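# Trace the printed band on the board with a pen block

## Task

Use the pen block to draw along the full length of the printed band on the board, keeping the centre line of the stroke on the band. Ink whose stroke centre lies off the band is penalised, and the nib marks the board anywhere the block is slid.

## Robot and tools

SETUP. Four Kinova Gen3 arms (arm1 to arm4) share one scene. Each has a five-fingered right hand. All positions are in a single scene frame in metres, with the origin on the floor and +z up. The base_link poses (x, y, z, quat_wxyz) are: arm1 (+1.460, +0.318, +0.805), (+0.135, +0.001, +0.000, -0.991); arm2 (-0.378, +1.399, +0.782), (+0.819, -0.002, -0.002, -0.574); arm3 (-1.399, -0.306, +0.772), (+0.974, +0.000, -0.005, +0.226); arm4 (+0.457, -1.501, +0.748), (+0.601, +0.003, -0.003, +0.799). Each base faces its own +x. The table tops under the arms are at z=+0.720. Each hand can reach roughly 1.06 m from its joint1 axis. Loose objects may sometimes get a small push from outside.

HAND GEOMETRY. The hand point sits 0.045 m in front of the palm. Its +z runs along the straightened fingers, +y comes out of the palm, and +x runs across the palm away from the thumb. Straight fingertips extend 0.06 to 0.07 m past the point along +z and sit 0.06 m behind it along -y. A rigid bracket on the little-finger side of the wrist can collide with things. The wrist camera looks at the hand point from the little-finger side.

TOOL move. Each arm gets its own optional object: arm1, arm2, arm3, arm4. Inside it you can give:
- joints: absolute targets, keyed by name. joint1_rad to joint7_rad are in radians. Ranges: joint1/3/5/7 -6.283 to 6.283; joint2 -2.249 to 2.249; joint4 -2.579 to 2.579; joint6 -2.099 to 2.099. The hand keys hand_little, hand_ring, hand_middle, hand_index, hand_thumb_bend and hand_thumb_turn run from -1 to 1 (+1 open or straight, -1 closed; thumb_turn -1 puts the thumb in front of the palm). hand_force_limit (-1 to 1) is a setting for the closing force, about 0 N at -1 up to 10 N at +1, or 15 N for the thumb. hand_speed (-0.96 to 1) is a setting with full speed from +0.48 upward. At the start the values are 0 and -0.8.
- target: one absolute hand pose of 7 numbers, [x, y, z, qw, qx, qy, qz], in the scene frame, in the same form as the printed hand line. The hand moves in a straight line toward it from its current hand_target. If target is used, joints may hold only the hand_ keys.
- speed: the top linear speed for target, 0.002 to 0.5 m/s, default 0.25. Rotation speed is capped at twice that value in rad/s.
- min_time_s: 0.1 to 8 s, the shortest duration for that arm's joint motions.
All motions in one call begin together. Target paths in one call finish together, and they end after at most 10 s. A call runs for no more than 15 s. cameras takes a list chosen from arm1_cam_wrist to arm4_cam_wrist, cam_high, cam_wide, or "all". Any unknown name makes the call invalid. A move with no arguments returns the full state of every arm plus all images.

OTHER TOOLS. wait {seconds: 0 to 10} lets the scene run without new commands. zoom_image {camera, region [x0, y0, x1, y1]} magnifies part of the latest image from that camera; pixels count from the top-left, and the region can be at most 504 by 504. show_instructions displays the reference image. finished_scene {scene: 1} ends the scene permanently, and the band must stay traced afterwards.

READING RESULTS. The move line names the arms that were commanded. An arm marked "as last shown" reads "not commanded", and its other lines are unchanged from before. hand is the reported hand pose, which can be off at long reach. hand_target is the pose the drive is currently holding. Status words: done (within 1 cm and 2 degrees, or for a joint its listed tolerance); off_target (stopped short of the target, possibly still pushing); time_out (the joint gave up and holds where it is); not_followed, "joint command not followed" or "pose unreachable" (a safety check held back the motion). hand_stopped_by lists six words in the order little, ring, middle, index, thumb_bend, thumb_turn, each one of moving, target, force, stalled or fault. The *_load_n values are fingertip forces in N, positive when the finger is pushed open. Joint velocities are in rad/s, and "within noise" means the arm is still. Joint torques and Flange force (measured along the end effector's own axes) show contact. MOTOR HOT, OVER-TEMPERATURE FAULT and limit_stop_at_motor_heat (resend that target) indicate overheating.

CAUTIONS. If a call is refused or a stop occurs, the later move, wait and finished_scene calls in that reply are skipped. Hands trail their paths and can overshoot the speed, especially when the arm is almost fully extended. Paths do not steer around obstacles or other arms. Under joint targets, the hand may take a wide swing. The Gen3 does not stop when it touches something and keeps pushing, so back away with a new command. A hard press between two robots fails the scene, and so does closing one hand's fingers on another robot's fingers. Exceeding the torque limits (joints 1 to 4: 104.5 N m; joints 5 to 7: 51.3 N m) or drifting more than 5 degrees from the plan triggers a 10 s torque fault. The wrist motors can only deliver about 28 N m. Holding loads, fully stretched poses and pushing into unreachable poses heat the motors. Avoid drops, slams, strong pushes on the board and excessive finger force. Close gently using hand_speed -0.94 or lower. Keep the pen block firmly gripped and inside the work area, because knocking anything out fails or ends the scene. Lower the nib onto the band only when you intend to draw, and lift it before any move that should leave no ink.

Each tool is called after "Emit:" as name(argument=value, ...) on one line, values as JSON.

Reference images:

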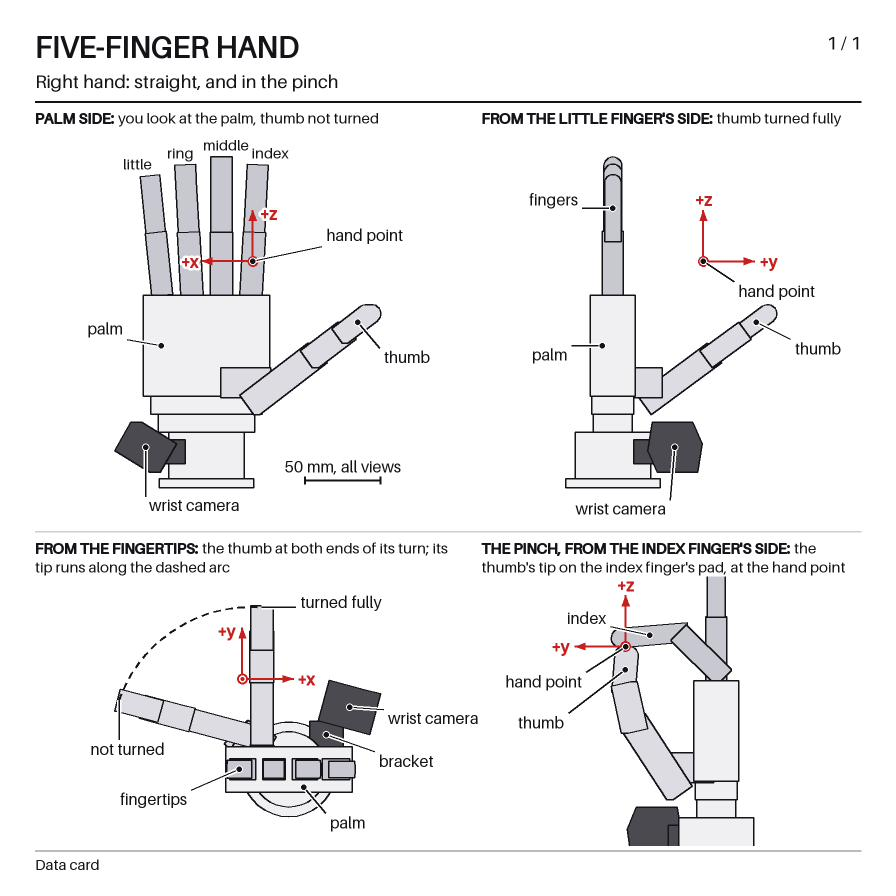

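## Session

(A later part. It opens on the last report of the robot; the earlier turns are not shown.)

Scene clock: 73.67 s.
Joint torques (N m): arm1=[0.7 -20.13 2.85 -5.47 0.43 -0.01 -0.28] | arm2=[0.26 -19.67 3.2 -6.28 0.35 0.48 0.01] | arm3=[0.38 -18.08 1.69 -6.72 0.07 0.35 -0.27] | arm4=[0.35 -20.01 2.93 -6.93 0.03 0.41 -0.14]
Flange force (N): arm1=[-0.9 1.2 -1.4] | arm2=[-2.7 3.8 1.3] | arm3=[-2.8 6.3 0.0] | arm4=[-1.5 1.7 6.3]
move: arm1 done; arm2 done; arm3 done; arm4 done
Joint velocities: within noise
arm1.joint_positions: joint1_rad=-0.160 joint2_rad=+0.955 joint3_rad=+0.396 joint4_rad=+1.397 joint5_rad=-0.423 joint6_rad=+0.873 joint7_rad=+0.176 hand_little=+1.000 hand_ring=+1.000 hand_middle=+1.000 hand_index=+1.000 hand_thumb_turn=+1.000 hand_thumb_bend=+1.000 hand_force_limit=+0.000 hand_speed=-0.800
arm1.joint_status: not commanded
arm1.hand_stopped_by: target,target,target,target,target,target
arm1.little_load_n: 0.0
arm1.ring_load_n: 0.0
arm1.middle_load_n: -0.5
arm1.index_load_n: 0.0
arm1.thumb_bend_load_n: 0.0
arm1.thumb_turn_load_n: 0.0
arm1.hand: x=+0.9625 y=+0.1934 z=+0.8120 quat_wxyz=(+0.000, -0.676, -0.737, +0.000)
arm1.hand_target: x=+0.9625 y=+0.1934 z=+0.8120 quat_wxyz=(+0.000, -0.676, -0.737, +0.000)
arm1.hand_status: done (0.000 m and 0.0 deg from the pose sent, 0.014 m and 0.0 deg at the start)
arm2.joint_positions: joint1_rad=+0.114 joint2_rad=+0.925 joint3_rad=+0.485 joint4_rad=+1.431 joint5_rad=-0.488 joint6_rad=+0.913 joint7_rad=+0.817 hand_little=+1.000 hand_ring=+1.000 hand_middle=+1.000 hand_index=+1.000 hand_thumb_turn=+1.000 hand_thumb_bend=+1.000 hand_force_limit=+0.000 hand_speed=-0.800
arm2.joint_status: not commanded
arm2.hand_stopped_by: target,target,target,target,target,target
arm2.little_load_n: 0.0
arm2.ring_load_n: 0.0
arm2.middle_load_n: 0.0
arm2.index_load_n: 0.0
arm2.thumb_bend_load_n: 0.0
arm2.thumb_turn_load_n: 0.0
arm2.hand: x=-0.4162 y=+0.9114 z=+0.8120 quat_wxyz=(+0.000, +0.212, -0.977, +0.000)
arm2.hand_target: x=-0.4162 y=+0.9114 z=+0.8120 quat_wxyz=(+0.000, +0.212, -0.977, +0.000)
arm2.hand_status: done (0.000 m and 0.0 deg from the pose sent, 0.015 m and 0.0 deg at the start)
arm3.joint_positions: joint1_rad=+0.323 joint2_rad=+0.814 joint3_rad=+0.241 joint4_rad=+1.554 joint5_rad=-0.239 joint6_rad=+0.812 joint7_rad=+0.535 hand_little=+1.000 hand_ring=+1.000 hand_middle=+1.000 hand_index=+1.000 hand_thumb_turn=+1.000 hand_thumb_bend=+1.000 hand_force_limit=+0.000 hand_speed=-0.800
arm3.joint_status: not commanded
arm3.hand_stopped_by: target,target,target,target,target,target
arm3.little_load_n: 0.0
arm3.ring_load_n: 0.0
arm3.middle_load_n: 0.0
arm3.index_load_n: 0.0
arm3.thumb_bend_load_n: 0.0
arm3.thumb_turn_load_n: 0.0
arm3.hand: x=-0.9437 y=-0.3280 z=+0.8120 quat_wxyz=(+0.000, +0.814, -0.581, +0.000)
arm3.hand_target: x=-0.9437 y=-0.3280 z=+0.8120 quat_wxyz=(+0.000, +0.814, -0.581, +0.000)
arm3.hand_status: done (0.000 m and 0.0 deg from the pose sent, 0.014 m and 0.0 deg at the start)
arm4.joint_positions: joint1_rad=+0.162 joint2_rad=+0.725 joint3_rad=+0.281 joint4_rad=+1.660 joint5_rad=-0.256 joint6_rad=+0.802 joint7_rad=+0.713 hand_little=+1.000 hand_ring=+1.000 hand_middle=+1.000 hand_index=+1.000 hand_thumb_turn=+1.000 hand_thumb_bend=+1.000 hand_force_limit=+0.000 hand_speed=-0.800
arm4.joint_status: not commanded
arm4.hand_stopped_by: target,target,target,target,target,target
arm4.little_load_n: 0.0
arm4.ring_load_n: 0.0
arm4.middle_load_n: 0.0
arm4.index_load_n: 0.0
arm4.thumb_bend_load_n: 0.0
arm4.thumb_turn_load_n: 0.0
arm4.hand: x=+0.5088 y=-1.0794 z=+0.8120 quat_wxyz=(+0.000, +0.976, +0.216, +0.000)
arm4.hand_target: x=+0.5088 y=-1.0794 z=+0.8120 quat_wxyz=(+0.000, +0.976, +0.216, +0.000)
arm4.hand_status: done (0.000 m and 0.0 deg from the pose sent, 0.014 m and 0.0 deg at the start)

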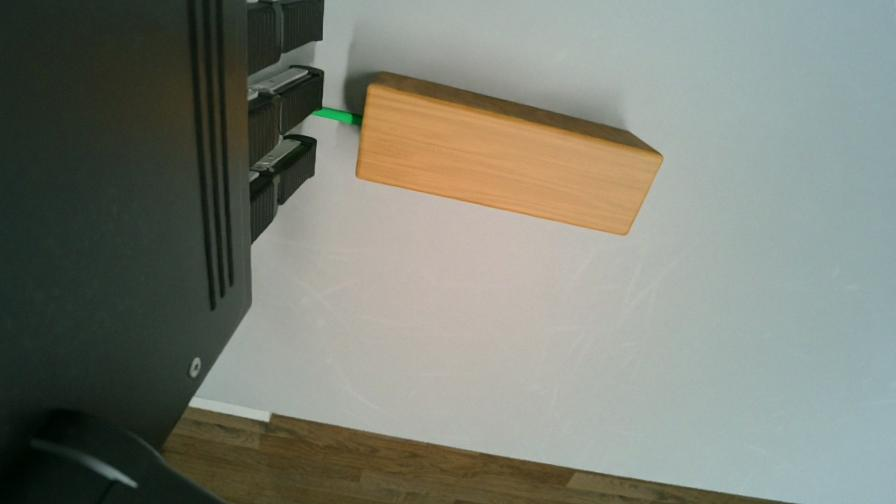

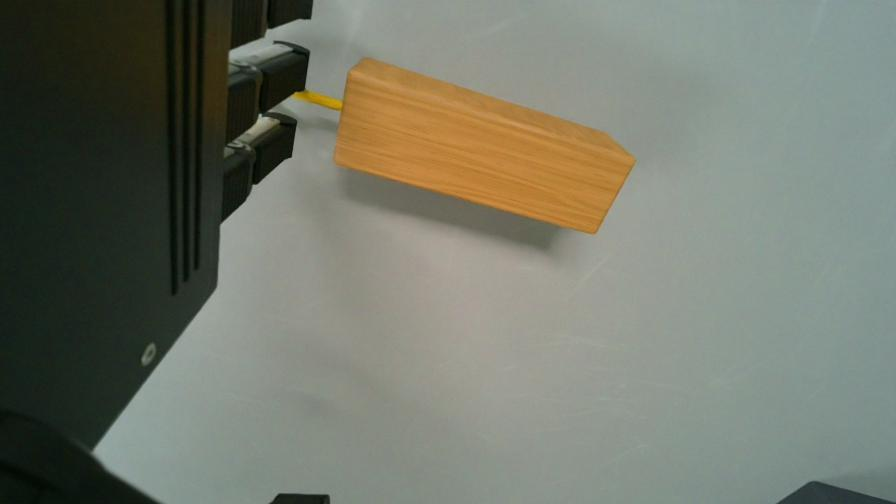

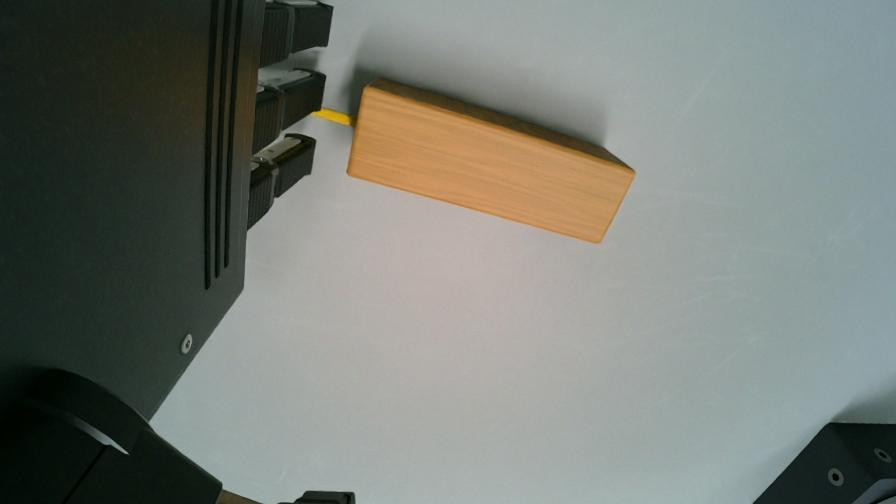

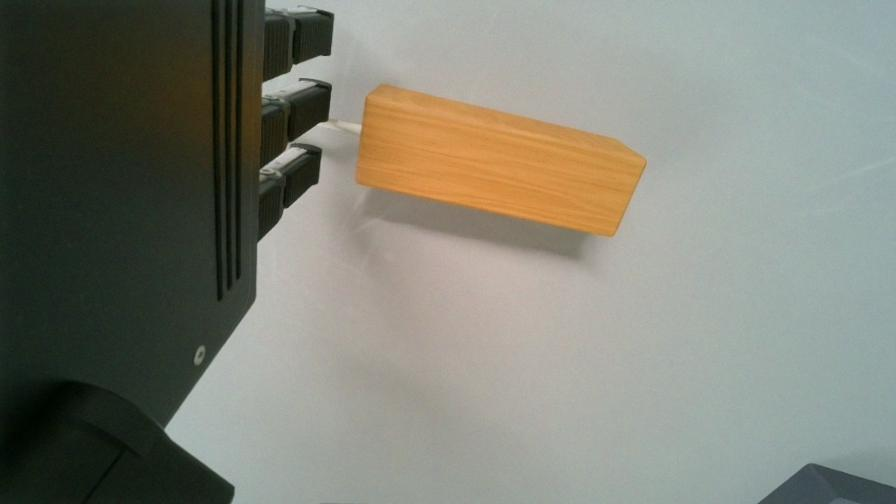

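Emit:
move(arm1={"target": [0.9625, 0.1934, 0.799, 0, 0.6756, 0.7373, 0], "speed": 0.06}, arm2={"target": [-0.4153, 0.9118, 0.799, 0, -0.2122, 0.9772, 0], "speed": 0.06}, arm3={"target": [-0.9439, -0.3274, 0.799, 0, -0.8141, 0.5807, 0], "speed": 0.06}, arm4={"target": [0.5088, -1.0794, 0.799, 0, 0.9763, 0.2164, 0], "speed": 0.06}, cameras=["all"])

Scene clock: 74.83 s.
Joint torques (N m): arm1=[0.6 -20.22 2.85 -5.39 0.41 -0.1 -0.25] | arm2=[0.21 -19.78 3.18 -6.22 0.35 0.55 0.01] | arm3=[0.31 -18.11 1.63 -6.54 0.03 0.34 -0.27] | arm4=[0.35 -20.14 2.91 -6.71 0.03 0.41 -0.11]
Flange force (N): arm1=[-0.7 1.2 -1.6] | arm2=[-2.9 4.3 1.4] | arm3=[-2.7 6.3 -0.4] | arm4=[-1.6 1.7 6.2]
move: arm1 done; arm2 done; arm3 done; arm4 done
Joint velocities: within noise
arm1.joint_positions: joint1_rad=-0.156 joint2_rad=+0.976 joint3_rad=+0.388 joint4_rad=+1.400 joint5_rad=-0.431 joint6_rad=+0.848 joint7_rad=+0.181 hand_little=+1.000 hand_ring=+1.000 hand_middle=+1.000 hand_index=+1.000 hand_thumb_turn=+1.000 hand_thumb_bend=+1.000 hand_force_limit=+0.000 hand_speed=-0.800
arm1.joint_status: not commanded
arm1.hand_stopped_by: target,target,target,target,target,target
arm1.little_load_n: 0.0
arm1.ring_load_n: 0.0
arm1.middle_load_n: 0.0
arm1.index_load_n: 0.0
arm1.thumb_bend_load_n: -0.5
arm1.thumb_turn_load_n: 0.0
arm1.hand: x=+0.9625 y=+0.1934 z=+0.7990 quat_wxyz=(+0.000, -0.676, -0.737, +0.000)
arm1.hand_target: x=+0.9625 y=+0.1934 z=+0.7990 quat_wxyz=(+0.000, -0.676, -0.737, +0.000)
arm1.hand_status: done (0.000 m and 0.0 deg from the pose sent, 0.013 m and 0.0 deg at the start)
arm2.joint_positions: joint1_rad=+0.117 joint2_rad=+0.944 joint3_rad=+0.476 joint4_rad=+1.439 joint5_rad=-0.497 joint6_rad=+0.886 joint7_rad=+0.823 hand_little=+1.000 hand_ring=+1.000 hand_middle=+1.000 hand_index=+1.000 hand_thumb_turn=+1.000 hand_thumb_bend=+1.000 hand_force_limit=+0.000 hand_speed=-0.800
arm2.joint_status: not commanded
arm2.hand_stopped_by: target,target,target,target,target,target
arm2.little_load_n: 0.0
arm2.ring_load_n: 0.0
arm2.middle_load_n: 0.0
arm2.index_load_n: 0.0
arm2.thumb_bend_load_n: 0.0
arm2.thumb_turn_load_n: 0.0
arm2.hand: x=-0.4153 y=+0.9118 z=+0.7990 quat_wxyz=(+0.000, +0.212, -0.977, +0.000)
arm2.hand_target: x=-0.4153 y=+0.9118 z=+0.7990 quat_wxyz=(+0.000, +0.212, -0.977, +0.000)
arm2.hand_status: done (0.000 m and 0.0 deg from the pose sent, 0.013 m and 0.0 deg at the start)
arm3.joint_positions: joint1_rad=+0.325 joint2_rad=+0.836 joint3_rad=+0.235 joint4_rad=+1.561 joint5_rad=-0.245 joint6_rad=+0.783 joint7_rad=+0.538 hand_little=+1.000 hand_ring=+1.000 hand_middle=+1.000 hand_index=+1.000 hand_thumb_turn=+1.000 hand_thumb_bend=+1.000 hand_force_limit=+0.000 hand_speed=-0.800
arm3.joint_status: not commanded
arm3.hand_stopped_by: target,target,target,target,target,target
arm3.little_load_n: 0.0
arm3.ring_load_n: 0.0
arm3.middle_load_n: 0.0
arm3.index_load_n: 0.0
arm3.thumb_bend_load_n: 0.0
arm3.thumb_turn_load_n: 0.0
arm3.hand: x=-0.9439 y=-0.3274 z=+0.7990 quat_wxyz=(+0.000, +0.814, -0.581, +0.000)
arm3.hand_target: x=-0.9439 y=-0.3274 z=+0.7990 quat_wxyz=(+0.000, +0.814, -0.581, +0.000)
arm3.hand_status: done (0.000 m and 0.0 deg from the pose sent, 0.013 m and 0.0 deg at the start)
arm4.joint_positions: joint1_rad=+0.167 joint2_rad=+0.747 joint3_rad=+0.274 joint4_rad=+1.669 joint5_rad=-0.264 joint6_rad=+0.771 joint7_rad=+0.719 hand_little=+1.000 hand_ring=+1.000 hand_middle=+1.000 hand_index=+1.000 hand_thumb_turn=+1.000 hand_thumb_bend=+1.000 hand_force_limit=+0.000 hand_speed=-0.800
arm4.joint_status: not commanded
arm4.hand_stopped_by: target,target,target,target,target,target
arm4.little_load_n: 0.0
arm4.ring_load_n: 0.0
arm4.middle_load_n: 0.0
arm4.index_load_n: 0.0
arm4.thumb_bend_load_n: 0.0
arm4.thumb_turn_load_n: 0.0
arm4.hand: x=+0.5088 y=-1.0794 z=+0.7990 quat_wxyz=(+0.000, +0.976, +0.216, +0.000)
arm4.hand_target: x=+0.5088 y=-1.0794 z=+0.7990 quat_wxyz=(+0.000, +0.976, +0.216, +0.000)
arm4.hand_status: done (0.000 m and 0.0 deg from the pose sent, 0.013 m and 0.0 deg at the start)
pictures: arm1_cam_wrist, arm2_cam_wrist, arm3_cam_wrist, arm4_cam_wrist, cam_high, cam_wide

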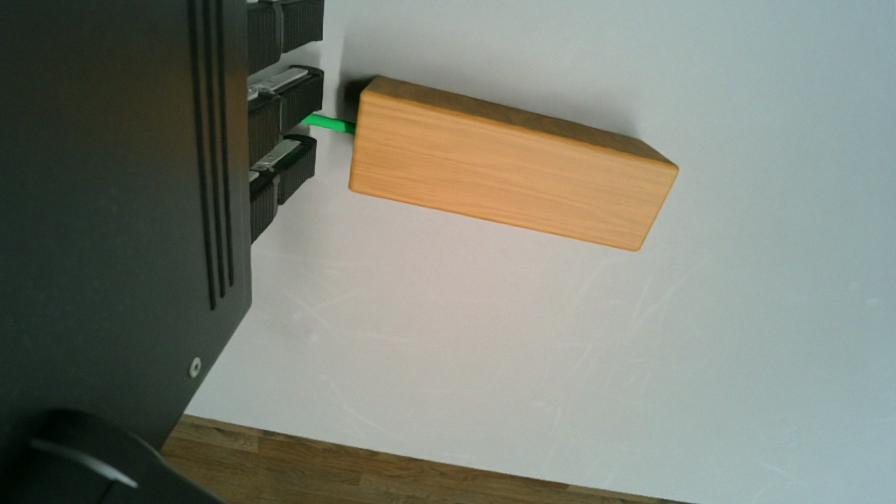

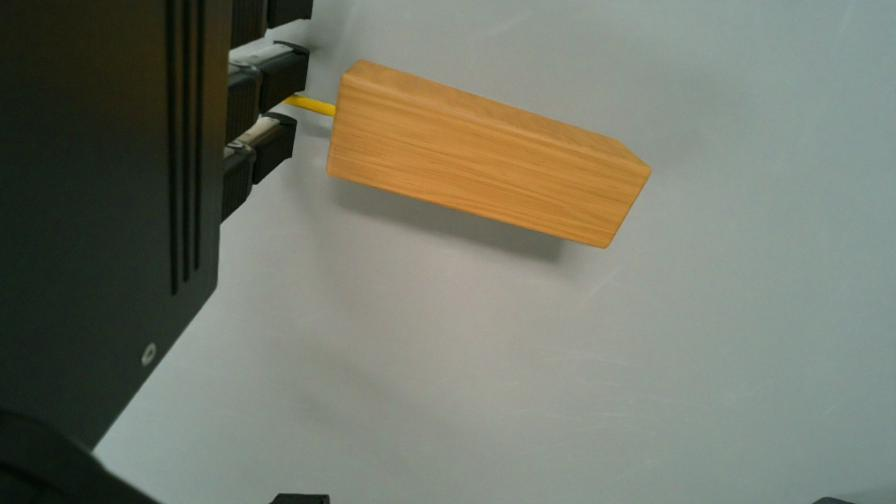

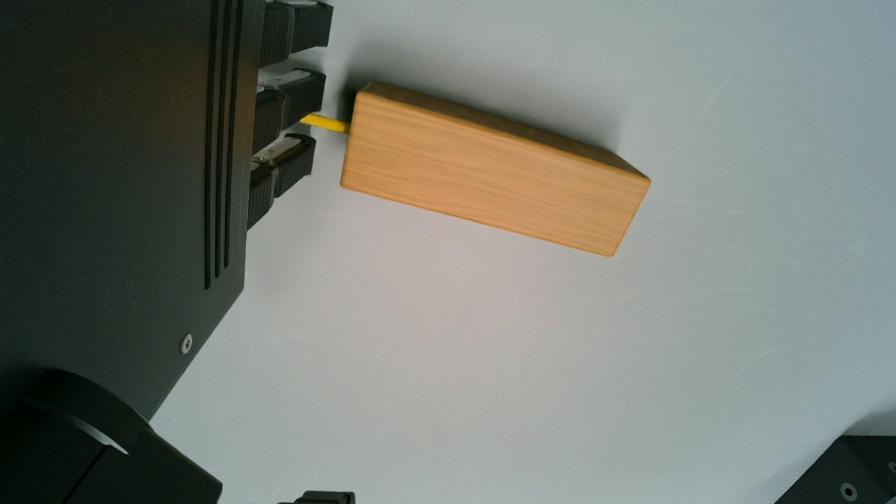

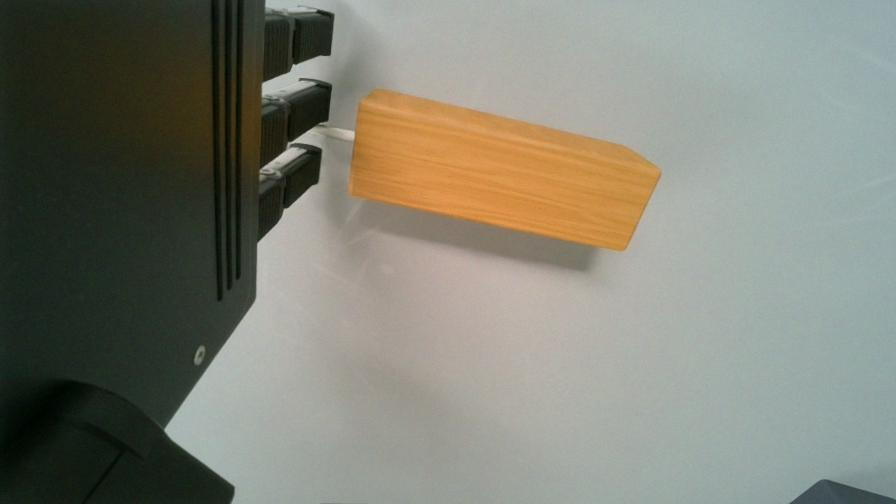

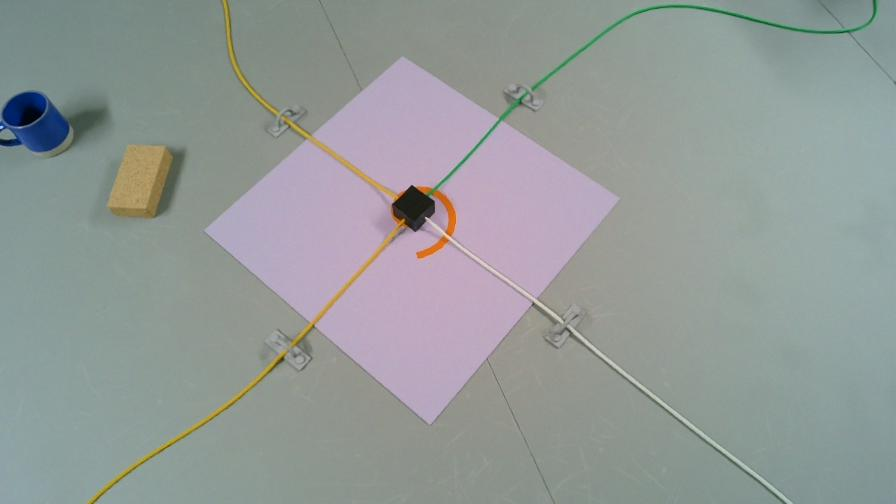

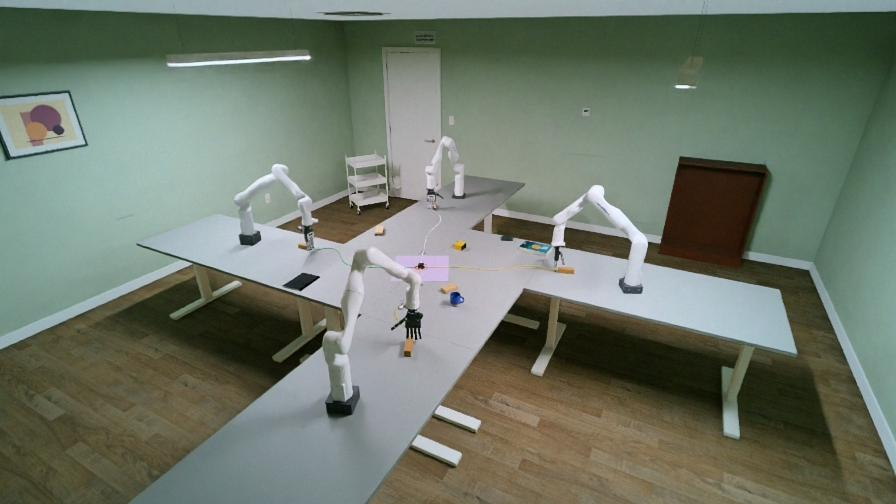

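Emit:
move(arm1={"target": [1.0225, 0.195, 0.799, 0, 0.6756, 0.7373, 0], "speed": 0.06}, arm2={"target": [-0.4328, 0.9478, 0.799, 0, -0.2122, 0.9772, 0], "speed": 0.06}, arm3={"target": [-0.9812, -0.3419, 0.799, 0, -0.8141, 0.5807, 0], "speed": 0.06}, arm4={"target": [0.5251, -1.1159, 0.799, 0, 0.9763, 0.2164, 0], "speed": 0.06}, cameras=["all"])

Scene clock: 77.30 s.
Joint torques (N m): arm1=[0.57 -18.23 2.51 -4.42 0.43 0.02 -0.29] | arm2=[0.21 -18.57 3.07 -5.6 0.39 0.56 -0.05] | arm3=[0.35 -16.86 1.58 -6 0.08 0.42 -0.26] | arm4=[0.41 -18.95 2.85 -6.22 0.06 0.44 -0.1]
Flange force (N): arm1=[-0.8 0.5 -1.5] | arm2=[-2.4 3.2 1.5] | arm3=[-2.8 5.6 -0.3] | arm4=[-1.7 1.2 6.8]
move: arm1 done; arm2 done; arm3 done; arm4 done
Joint velocities: within noise
arm1.joint_positions: joint1_rad=-0.195 joint2_rad=+0.880 joint3_rad=+0.370 joint4_rad=+1.642 joint5_rad=-0.445 joint6_rad=+0.703 joint7_rad=+0.213 hand_little=+1.000 hand_ring=+1.000 hand_middle=+1.000 hand_index=+1.000 hand_thumb_turn=+1.000 hand_thumb_bend=+1.000 hand_force_limit=+0.000 hand_speed=-0.800
arm1.joint_status: not commanded
arm1.hand_stopped_by: target,target,target,target,target,target
arm1.little_load_n: 0.0
arm1.ring_load_n: 0.0
arm1.middle_load_n: 0.0
arm1.index_load_n: 0.0
arm1.thumb_bend_load_n: 0.0
arm1.thumb_turn_load_n: 0.0
arm1.hand: x=+1.0225 y=+0.1950 z=+0.7990 quat_wxyz=(+0.000, -0.676, -0.737, +0.000)
arm1.hand_target: x=+1.0225 y=+0.1950 z=+0.7990 quat_wxyz=(+0.000, -0.676, -0.737, +0.000)
arm1.hand_status: done (0.000 m and 0.0 deg from the pose sent, 0.060 m and 0.0 deg at the start)
arm2.joint_positions: joint1_rad=+0.138 joint2_rad=+0.885 joint3_rad=+0.466 joint4_rad=+1.579 joint5_rad=-0.500 joint6_rad=+0.804 joint7_rad=+0.890 hand_little=+1.000 hand_ring=+1.000 hand_middle=+1.000 hand_index=+1.000 hand_thumb_turn=+1.000 hand_thumb_bend=+1.000 hand_force_limit=+0.000 hand_speed=-0.800
arm2.joint_status: not commanded
arm2.hand_stopped_by: target,target,target,target,target,target
arm2.little_load_n: 0.0
arm2.ring_load_n: 0.0
arm2.middle_load_n: 0.0
arm2.index_load_n: 0.0
arm2.thumb_bend_load_n: 0.0
arm2.thumb_turn_load_n: 0.0
arm2.hand: x=-0.4328 y=+0.9478 z=+0.7990 quat_wxyz=(+0.000, +0.212, -0.977, +0.000)
arm2.hand_target: x=-0.4328 y=+0.9478 z=+0.7990 quat_wxyz=(+0.000, +0.212, -0.977, +0.000)
arm2.hand_status: done (0.000 m and 0.0 deg from the pose sent, 0.040 m and 0.0 deg at the start)
arm3.joint_positions: joint1_rad=+0.351 joint2_rad=+0.777 joint3_rad=+0.227 joint4_rad=+1.700 joint5_rad=-0.244 joint6_rad=+0.701 joint7_rad=+0.581 hand_little=+1.000 hand_ring=+1.000 hand_middle=+1.000 hand_index=+1.000 hand_thumb_turn=+1.000 hand_thumb_bend=+1.000 hand_force_limit=+0.000 hand_speed=-0.800
arm3.joint_status: not commanded
arm3.hand_stopped_by: target,target,target,target,target,target
arm3.little_load_n: 0.0
arm3.ring_load_n: 0.0
arm3.middle_load_n: 0.0
arm3.index_load_n: 0.0
arm3.thumb_bend_load_n: 0.0
arm3.thumb_turn_load_n: 0.0
arm3.hand: x=-0.9812 y=-0.3419 z=+0.7990 quat_wxyz=(+0.000, +0.814, -0.581, +0.000)
arm3.hand_target: x=-0.9812 y=-0.3419 z=+0.7990 quat_wxyz=(+0.000, +0.814, -0.581, +0.000)
arm3.hand_status: done (0.000 m and 0.0 deg from the pose sent, 0.040 m and 0.0 deg at the start)
arm4.joint_positions: joint1_rad=+0.202 joint2_rad=+0.691 joint3_rad=+0.268 joint4_rad=+1.793 joint5_rad=-0.262 joint6_rad=+0.700 joint7_rad=+0.769 hand_little=+1.000 hand_ring=+1.000 hand_middle=+1.000 hand_index=+1.000 hand_thumb_turn=+1.000 hand_thumb_bend=+1.000 hand_force_limit=+0.000 hand_speed=-0.800
arm4.joint_status: not commanded
arm4.hand_stopped_by: target,target,target,target,target,target
arm4.little_load_n: 0.0
arm4.ring_load_n: 0.0
arm4.middle_load_n: 0.0
arm4.index_load_n: 0.0
arm4.thumb_bend_load_n: -0.5
arm4.thumb_turn_load_n: 0.0
arm4.hand: x=+0.5251 y=-1.1159 z=+0.7990 quat_wxyz=(+0.000, +0.976, +0.216, +0.000)
arm4.hand_target: x=+0.5251 y=-1.1159 z=+0.7990 quat_wxyz=(+0.000, +0.976, +0.216, +0.000)
arm4.hand_status: done (0.000 m and 0.0 deg from the pose sent, 0.040 m and 0.0 deg at the start)
pictures: arm1_cam_wrist, arm2_cam_wrist, arm3_cam_wrist, arm4_cam_wrist, cam_high, cam_wide

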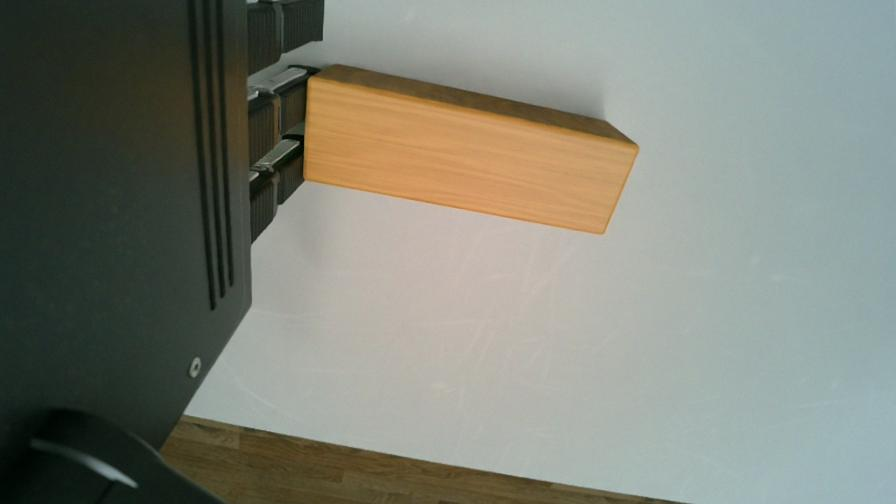

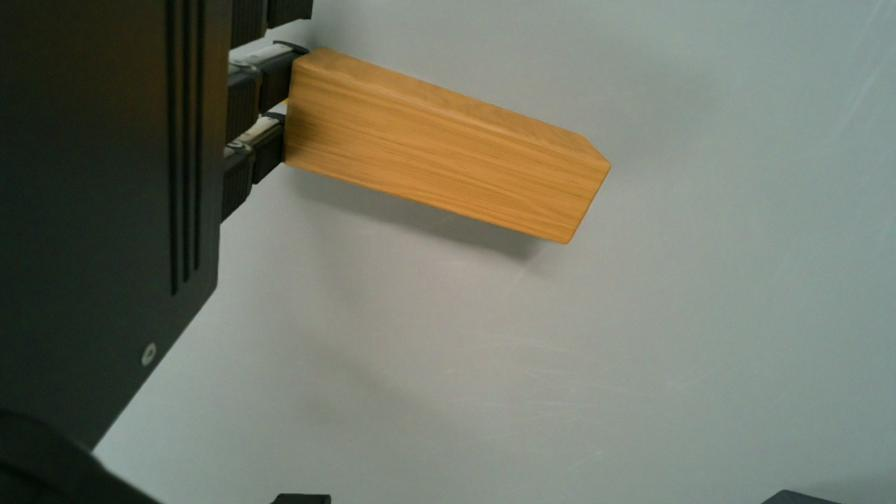

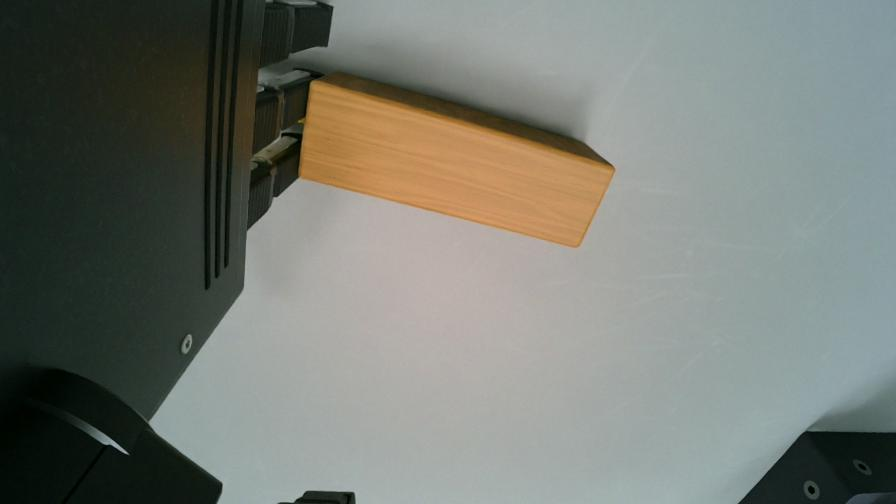

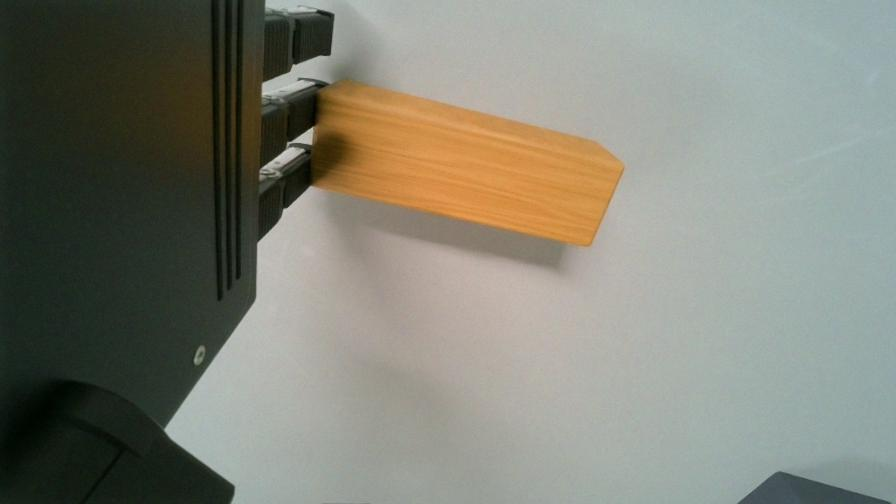

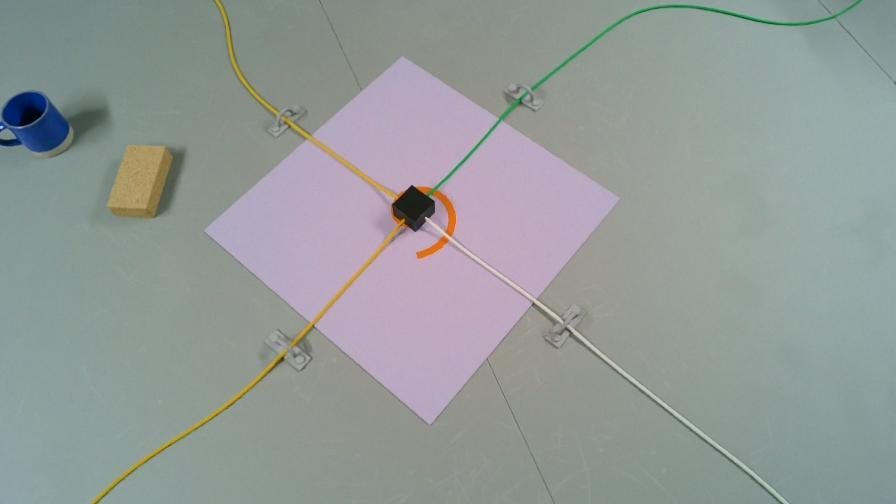

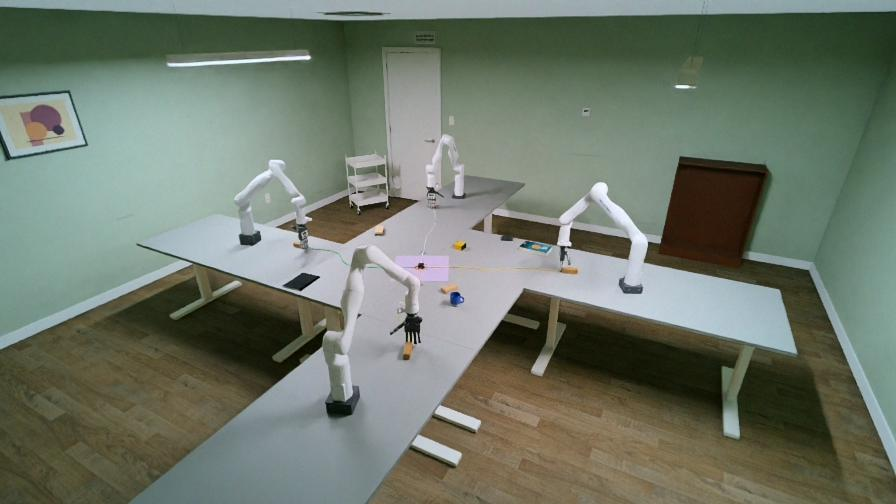

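Emit:
zoom_image(camera="cam_wide", region=[290, 190, 590, 370])

Scaled by 1.680 from the camera's image (finer frame: 1280x720).

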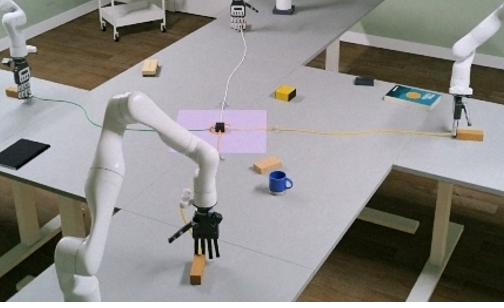

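Emit:
move(arm1={"target": [1.0525, 0.1958, 0.799, 0, 0.6756, 0.7373, 0], "speed": 0.05}, arm2={"target": [-0.4459, 0.9748, 0.799, 0, -0.2122, 0.9772, 0], "speed": 0.05}, arm3={"target": [-0.9905, -0.3455, 0.799, 0, -0.8141, 0.5807, 0], "speed": 0.05}, arm4={"target": [0.5312, -1.1296, 0.799, 0, 0.9763, 0.2164, 0], "speed": 0.05}, cameras=["cam_high", "cam_wide"])

Emit:
zoom_image(camera="cam_wide", region=[290, 190, 590, 370])

Emit:
zoom_image(camera="cam_high", region=[340, 140, 500, 290])

Scene clock: 78.83 s.
Joint torques (N m): arm1=[0.58 -17.23 2.38 -4.06 0.41 0.01 -0.24] | arm2=[0.23 -17.71 2.89 -5.36 0.39 0.54 0.02] | arm3=[0.37 -16.56 1.51 -5.8 0.1 0.39 -0.26] | arm4=[0.57 -18.04 2.99 -5.62 0.16 0.66 -0.12]
Flange force (N): arm1=[-0.9 0.7 -1.6] | arm2=[-2.7 3.0 1.5] | arm3=[-2.7 5.2 -0.4] | arm4=[-1.7 0.7 6.6]
move: arm1 done; arm2 done; arm3 done; arm4 done
Joint velocities: within noise
arm1.joint_positions: joint1_rad=-0.212 joint2_rad=+0.837 joint3_rad=+0.359 joint4_rad=+1.753 joint5_rad=-0.455 joint6_rad=+0.633 joint7_rad=+0.226 hand_little=+1.000 hand_ring=+1.000 hand_middle=+1.000 hand_index=+1.000 hand_thumb_turn=+1.000 hand_thumb_bend=+1.000 hand_force_limit=+0.000 hand_speed=-0.800
arm1.joint_status: not commanded
arm1.hand_stopped_by: target,target,target,target,target,target
arm1.little_load_n: 0.0
arm1.ring_load_n: 0.0
arm1.middle_load_n: 0.0
arm1.index_load_n: 0.0
arm1.thumb_bend_load_n: 0.0
arm1.thumb_turn_load_n: 0.0
arm1.hand: x=+1.0525 y=+0.1958 z=+0.7990 quat_wxyz=(+0.000, -0.676, -0.737, +0.000)
arm1.hand_target: x=+1.0525 y=+0.1958 z=+0.7990 quat_wxyz=(+0.000, -0.676, -0.737, +0.000)
arm1.hand_status: done (0.000 m and 0.0 deg from the pose sent, 0.030 m and 0.0 deg at the start)
arm2.joint_positions: joint1_rad=+0.160 joint2_rad=+0.845 joint3_rad=+0.456 joint4_rad=+1.676 joint5_rad=-0.503 joint6_rad=+0.746 joint7_rad=+0.941 hand_little=+1.000 hand_ring=+1.000 hand_middle=+1.000 hand_index=+1.000 hand_thumb_turn=+1.000 hand_thumb_bend=+1.000 hand_force_limit=+0.000 hand_speed=-0.800
arm2.joint_status: not commanded
arm2.hand_stopped_by: target,target,target,target,target,target
arm2.little_load_n: 0.0
arm2.ring_load_n: -0.5
arm2.middle_load_n: 0.0
arm2.index_load_n: 0.0
arm2.thumb_bend_load_n: 0.0
arm2.thumb_turn_load_n: 0.0
arm2.hand: x=-0.4459 y=+0.9748 z=+0.7990 quat_wxyz=(+0.000, +0.212, -0.977, +0.000)
arm2.hand_target: x=-0.4459 y=+0.9748 z=+0.7990 quat_wxyz=(+0.000, +0.212, -0.977, +0.000)
arm2.hand_status: done (0.000 m and 0.0 deg from the pose sent, 0.030 m and 0.0 deg at the start)
arm3.joint_positions: joint1_rad=+0.359 joint2_rad=+0.763 joint3_rad=+0.225 joint4_rad=+1.733 joint5_rad=-0.244 joint6_rad=+0.682 joint7_rad=+0.592 hand_little=+1.000 hand_ring=+1.000 hand_middle=+1.000 hand_index=+1.000 hand_thumb_turn=+1.000 hand_thumb_bend=+1.000 hand_force_limit=+0.000 hand_speed=-0.800
arm3.joint_status: not commanded
arm3.hand_stopped_by: target,target,target,target,target,target
arm3.little_load_n: 0.0
arm3.ring_load_n: 0.0
arm3.middle_load_n: 0.0
arm3.index_load_n: 0.0
arm3.thumb_bend_load_n: 0.0
arm3.thumb_turn_load_n: 0.0
arm3.hand: x=-0.9905 y=-0.3455 z=+0.7990 quat_wxyz=(+0.000, +0.814, -0.581, +0.000)
arm3.hand_target: x=-0.9905 y=-0.3455 z=+0.7990 quat_wxyz=(+0.000, +0.814, -0.581, +0.000)
arm3.hand_status: done (0.000 m and 0.0 deg from the pose sent, 0.010 m and 0.0 deg at the start)
arm4.joint_positions: joint1_rad=+0.217 joint2_rad=+0.672 joint3_rad=+0.265 joint4_rad=+1.837 joint5_rad=-0.261 joint6_rad=+0.675 joint7_rad=+0.789 hand_little=+1.000 hand_ring=+1.000 hand_middle=+1.000 hand_index=+1.000 hand_thumb_turn=+1.000 hand_thumb_bend=+1.000 hand_force_limit=+0.000 hand_speed=-0.800
arm4.joint_status: not commanded
arm4.hand_stopped_by: target,target,target,target,target,target
arm4.little_load_n: 0.0
arm4.ring_load_n: 0.0
arm4.middle_load_n: 0.0
arm4.index_load_n: 0.0
arm4.thumb_bend_load_n: 0.0
arm4.thumb_turn_load_n: 0.0
arm4.hand: x=+0.5312 y=-1.1296 z=+0.7990 quat_wxyz=(+0.000, +0.976, +0.216, +0.000)
arm4.hand_target: x=+0.5312 y=-1.1296 z=+0.7990 quat_wxyz=(+0.000, +0.976, +0.216, +0.000)
arm4.hand_status: done (0.000 m and 0.0 deg from the pose sent, 0.015 m and 0.0 deg at the start)

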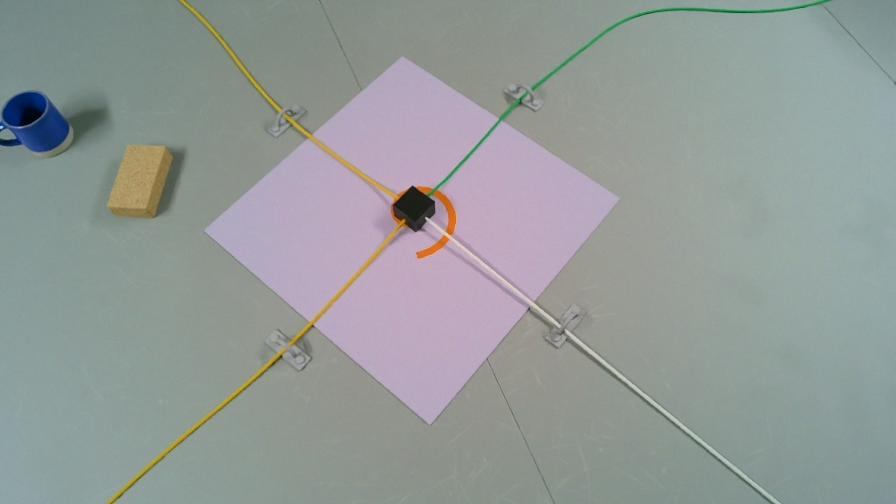

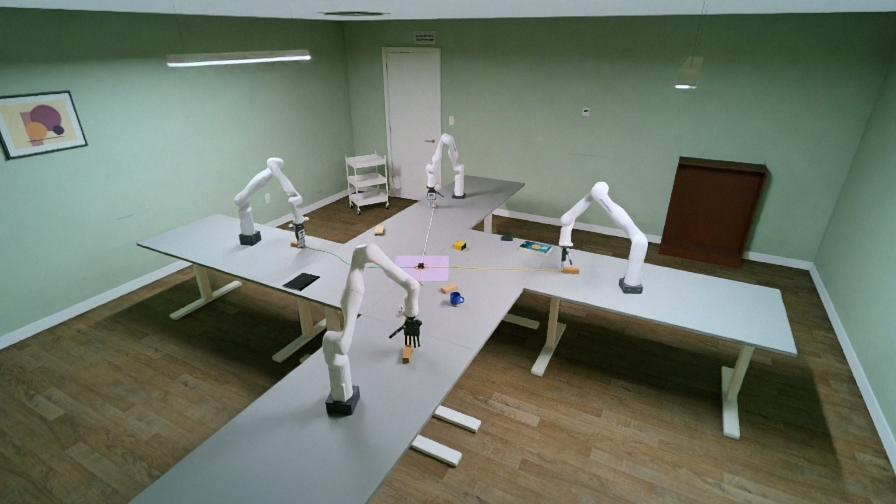

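Scaled by 1.680 from the camera's image (finer frame: 1280x720).

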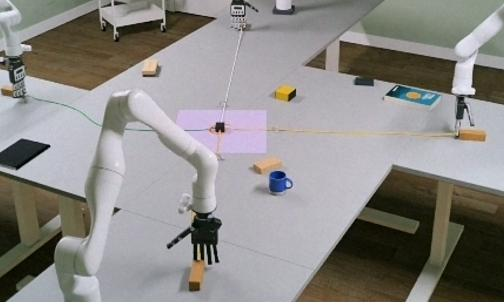

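Scaled by 3.150 from the camera's image (finer frame: 1280x720).

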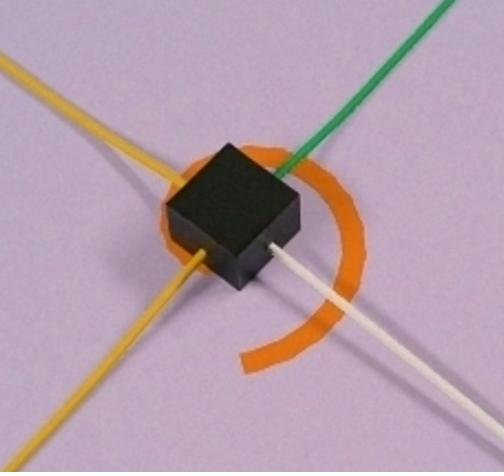

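Emit:
zoom_image(camera="cam_high", region=[373, 37, 433, 77])

Emit:
zoom_image(camera="cam_high", region=[589, 178, 649, 218])

Emit:
zoom_image(camera="cam_high", region=[401, 404, 461, 444])

Emit:
zoom_image(camera="cam_high", region=[175, 211, 235, 251])

Emit:
zoom_image(camera="cam_high", region=[493, 77, 553, 117])

Emit:
zoom_image(camera="cam_high", region=[255, 100, 315, 140])

Emit:
zoom_image(camera="cam_high", region=[258, 330, 318, 370])

Emit:
zoom_image(camera="cam_high", region=[535, 305, 595, 345])

Scaled by 8.400 from the camera's image (finer frame: 1280x720).

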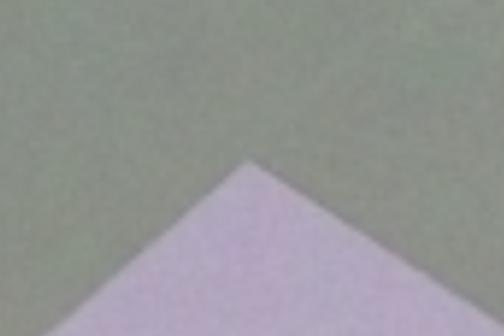

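Scaled by 8.400 from the camera's image (finer frame: 1280x720).

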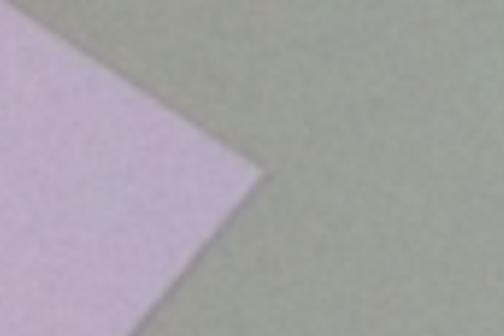

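Scaled by 8.400 from the camera's image (finer frame: 1280x720).

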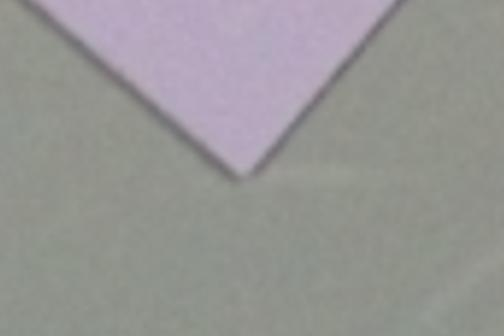

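Scaled by 8.400 from the camera's image (finer frame: 1280x720).

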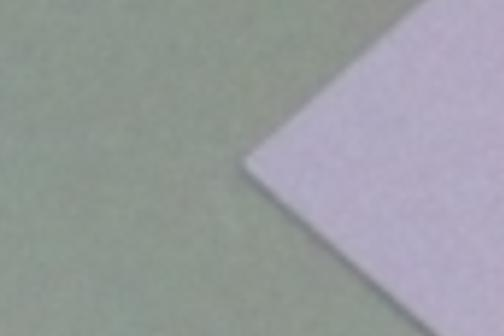

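Scaled by 8.400 from the camera's image (finer frame: 1280x720).

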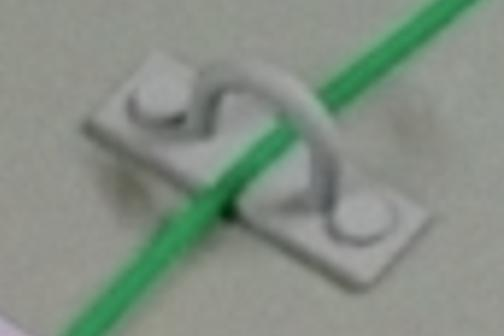

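Scaled by 8.400 from the camera's image (finer frame: 1280x720).

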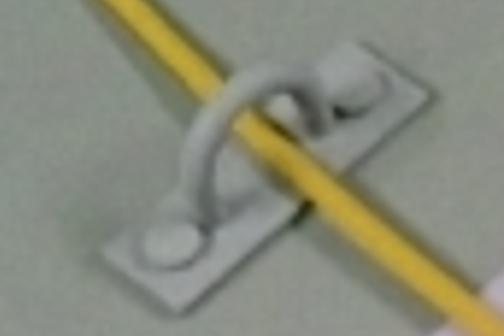

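Scaled by 8.400 from the camera's image (finer frame: 1280x720).

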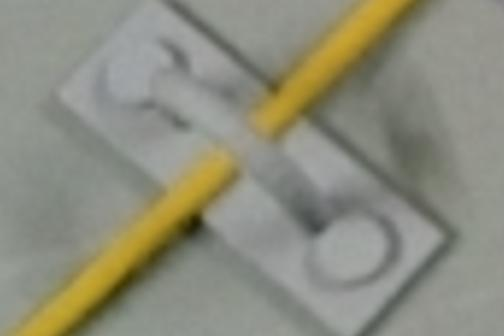

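Scaled by 8.400 from the camera's image (finer frame: 1280x720).

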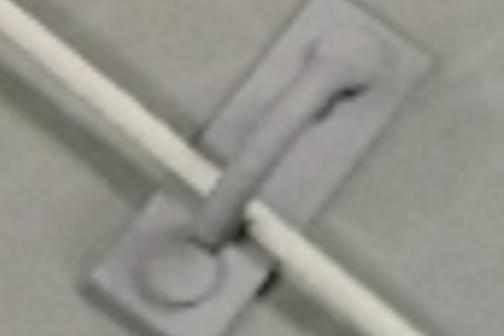

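Emit:
zoom_image(camera="cam_high", region=[380, 175, 470, 265])

Scaled by 5.600 from the camera's image (finer frame: 1280x720).

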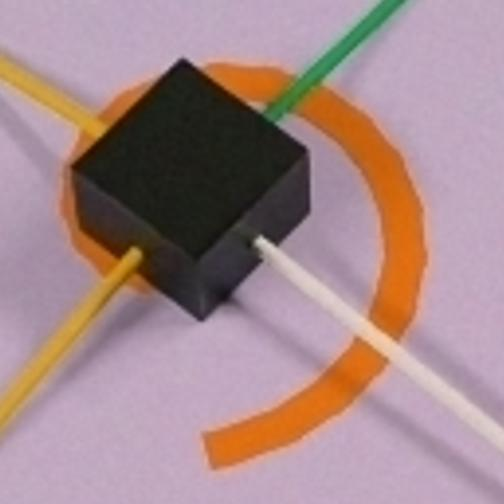

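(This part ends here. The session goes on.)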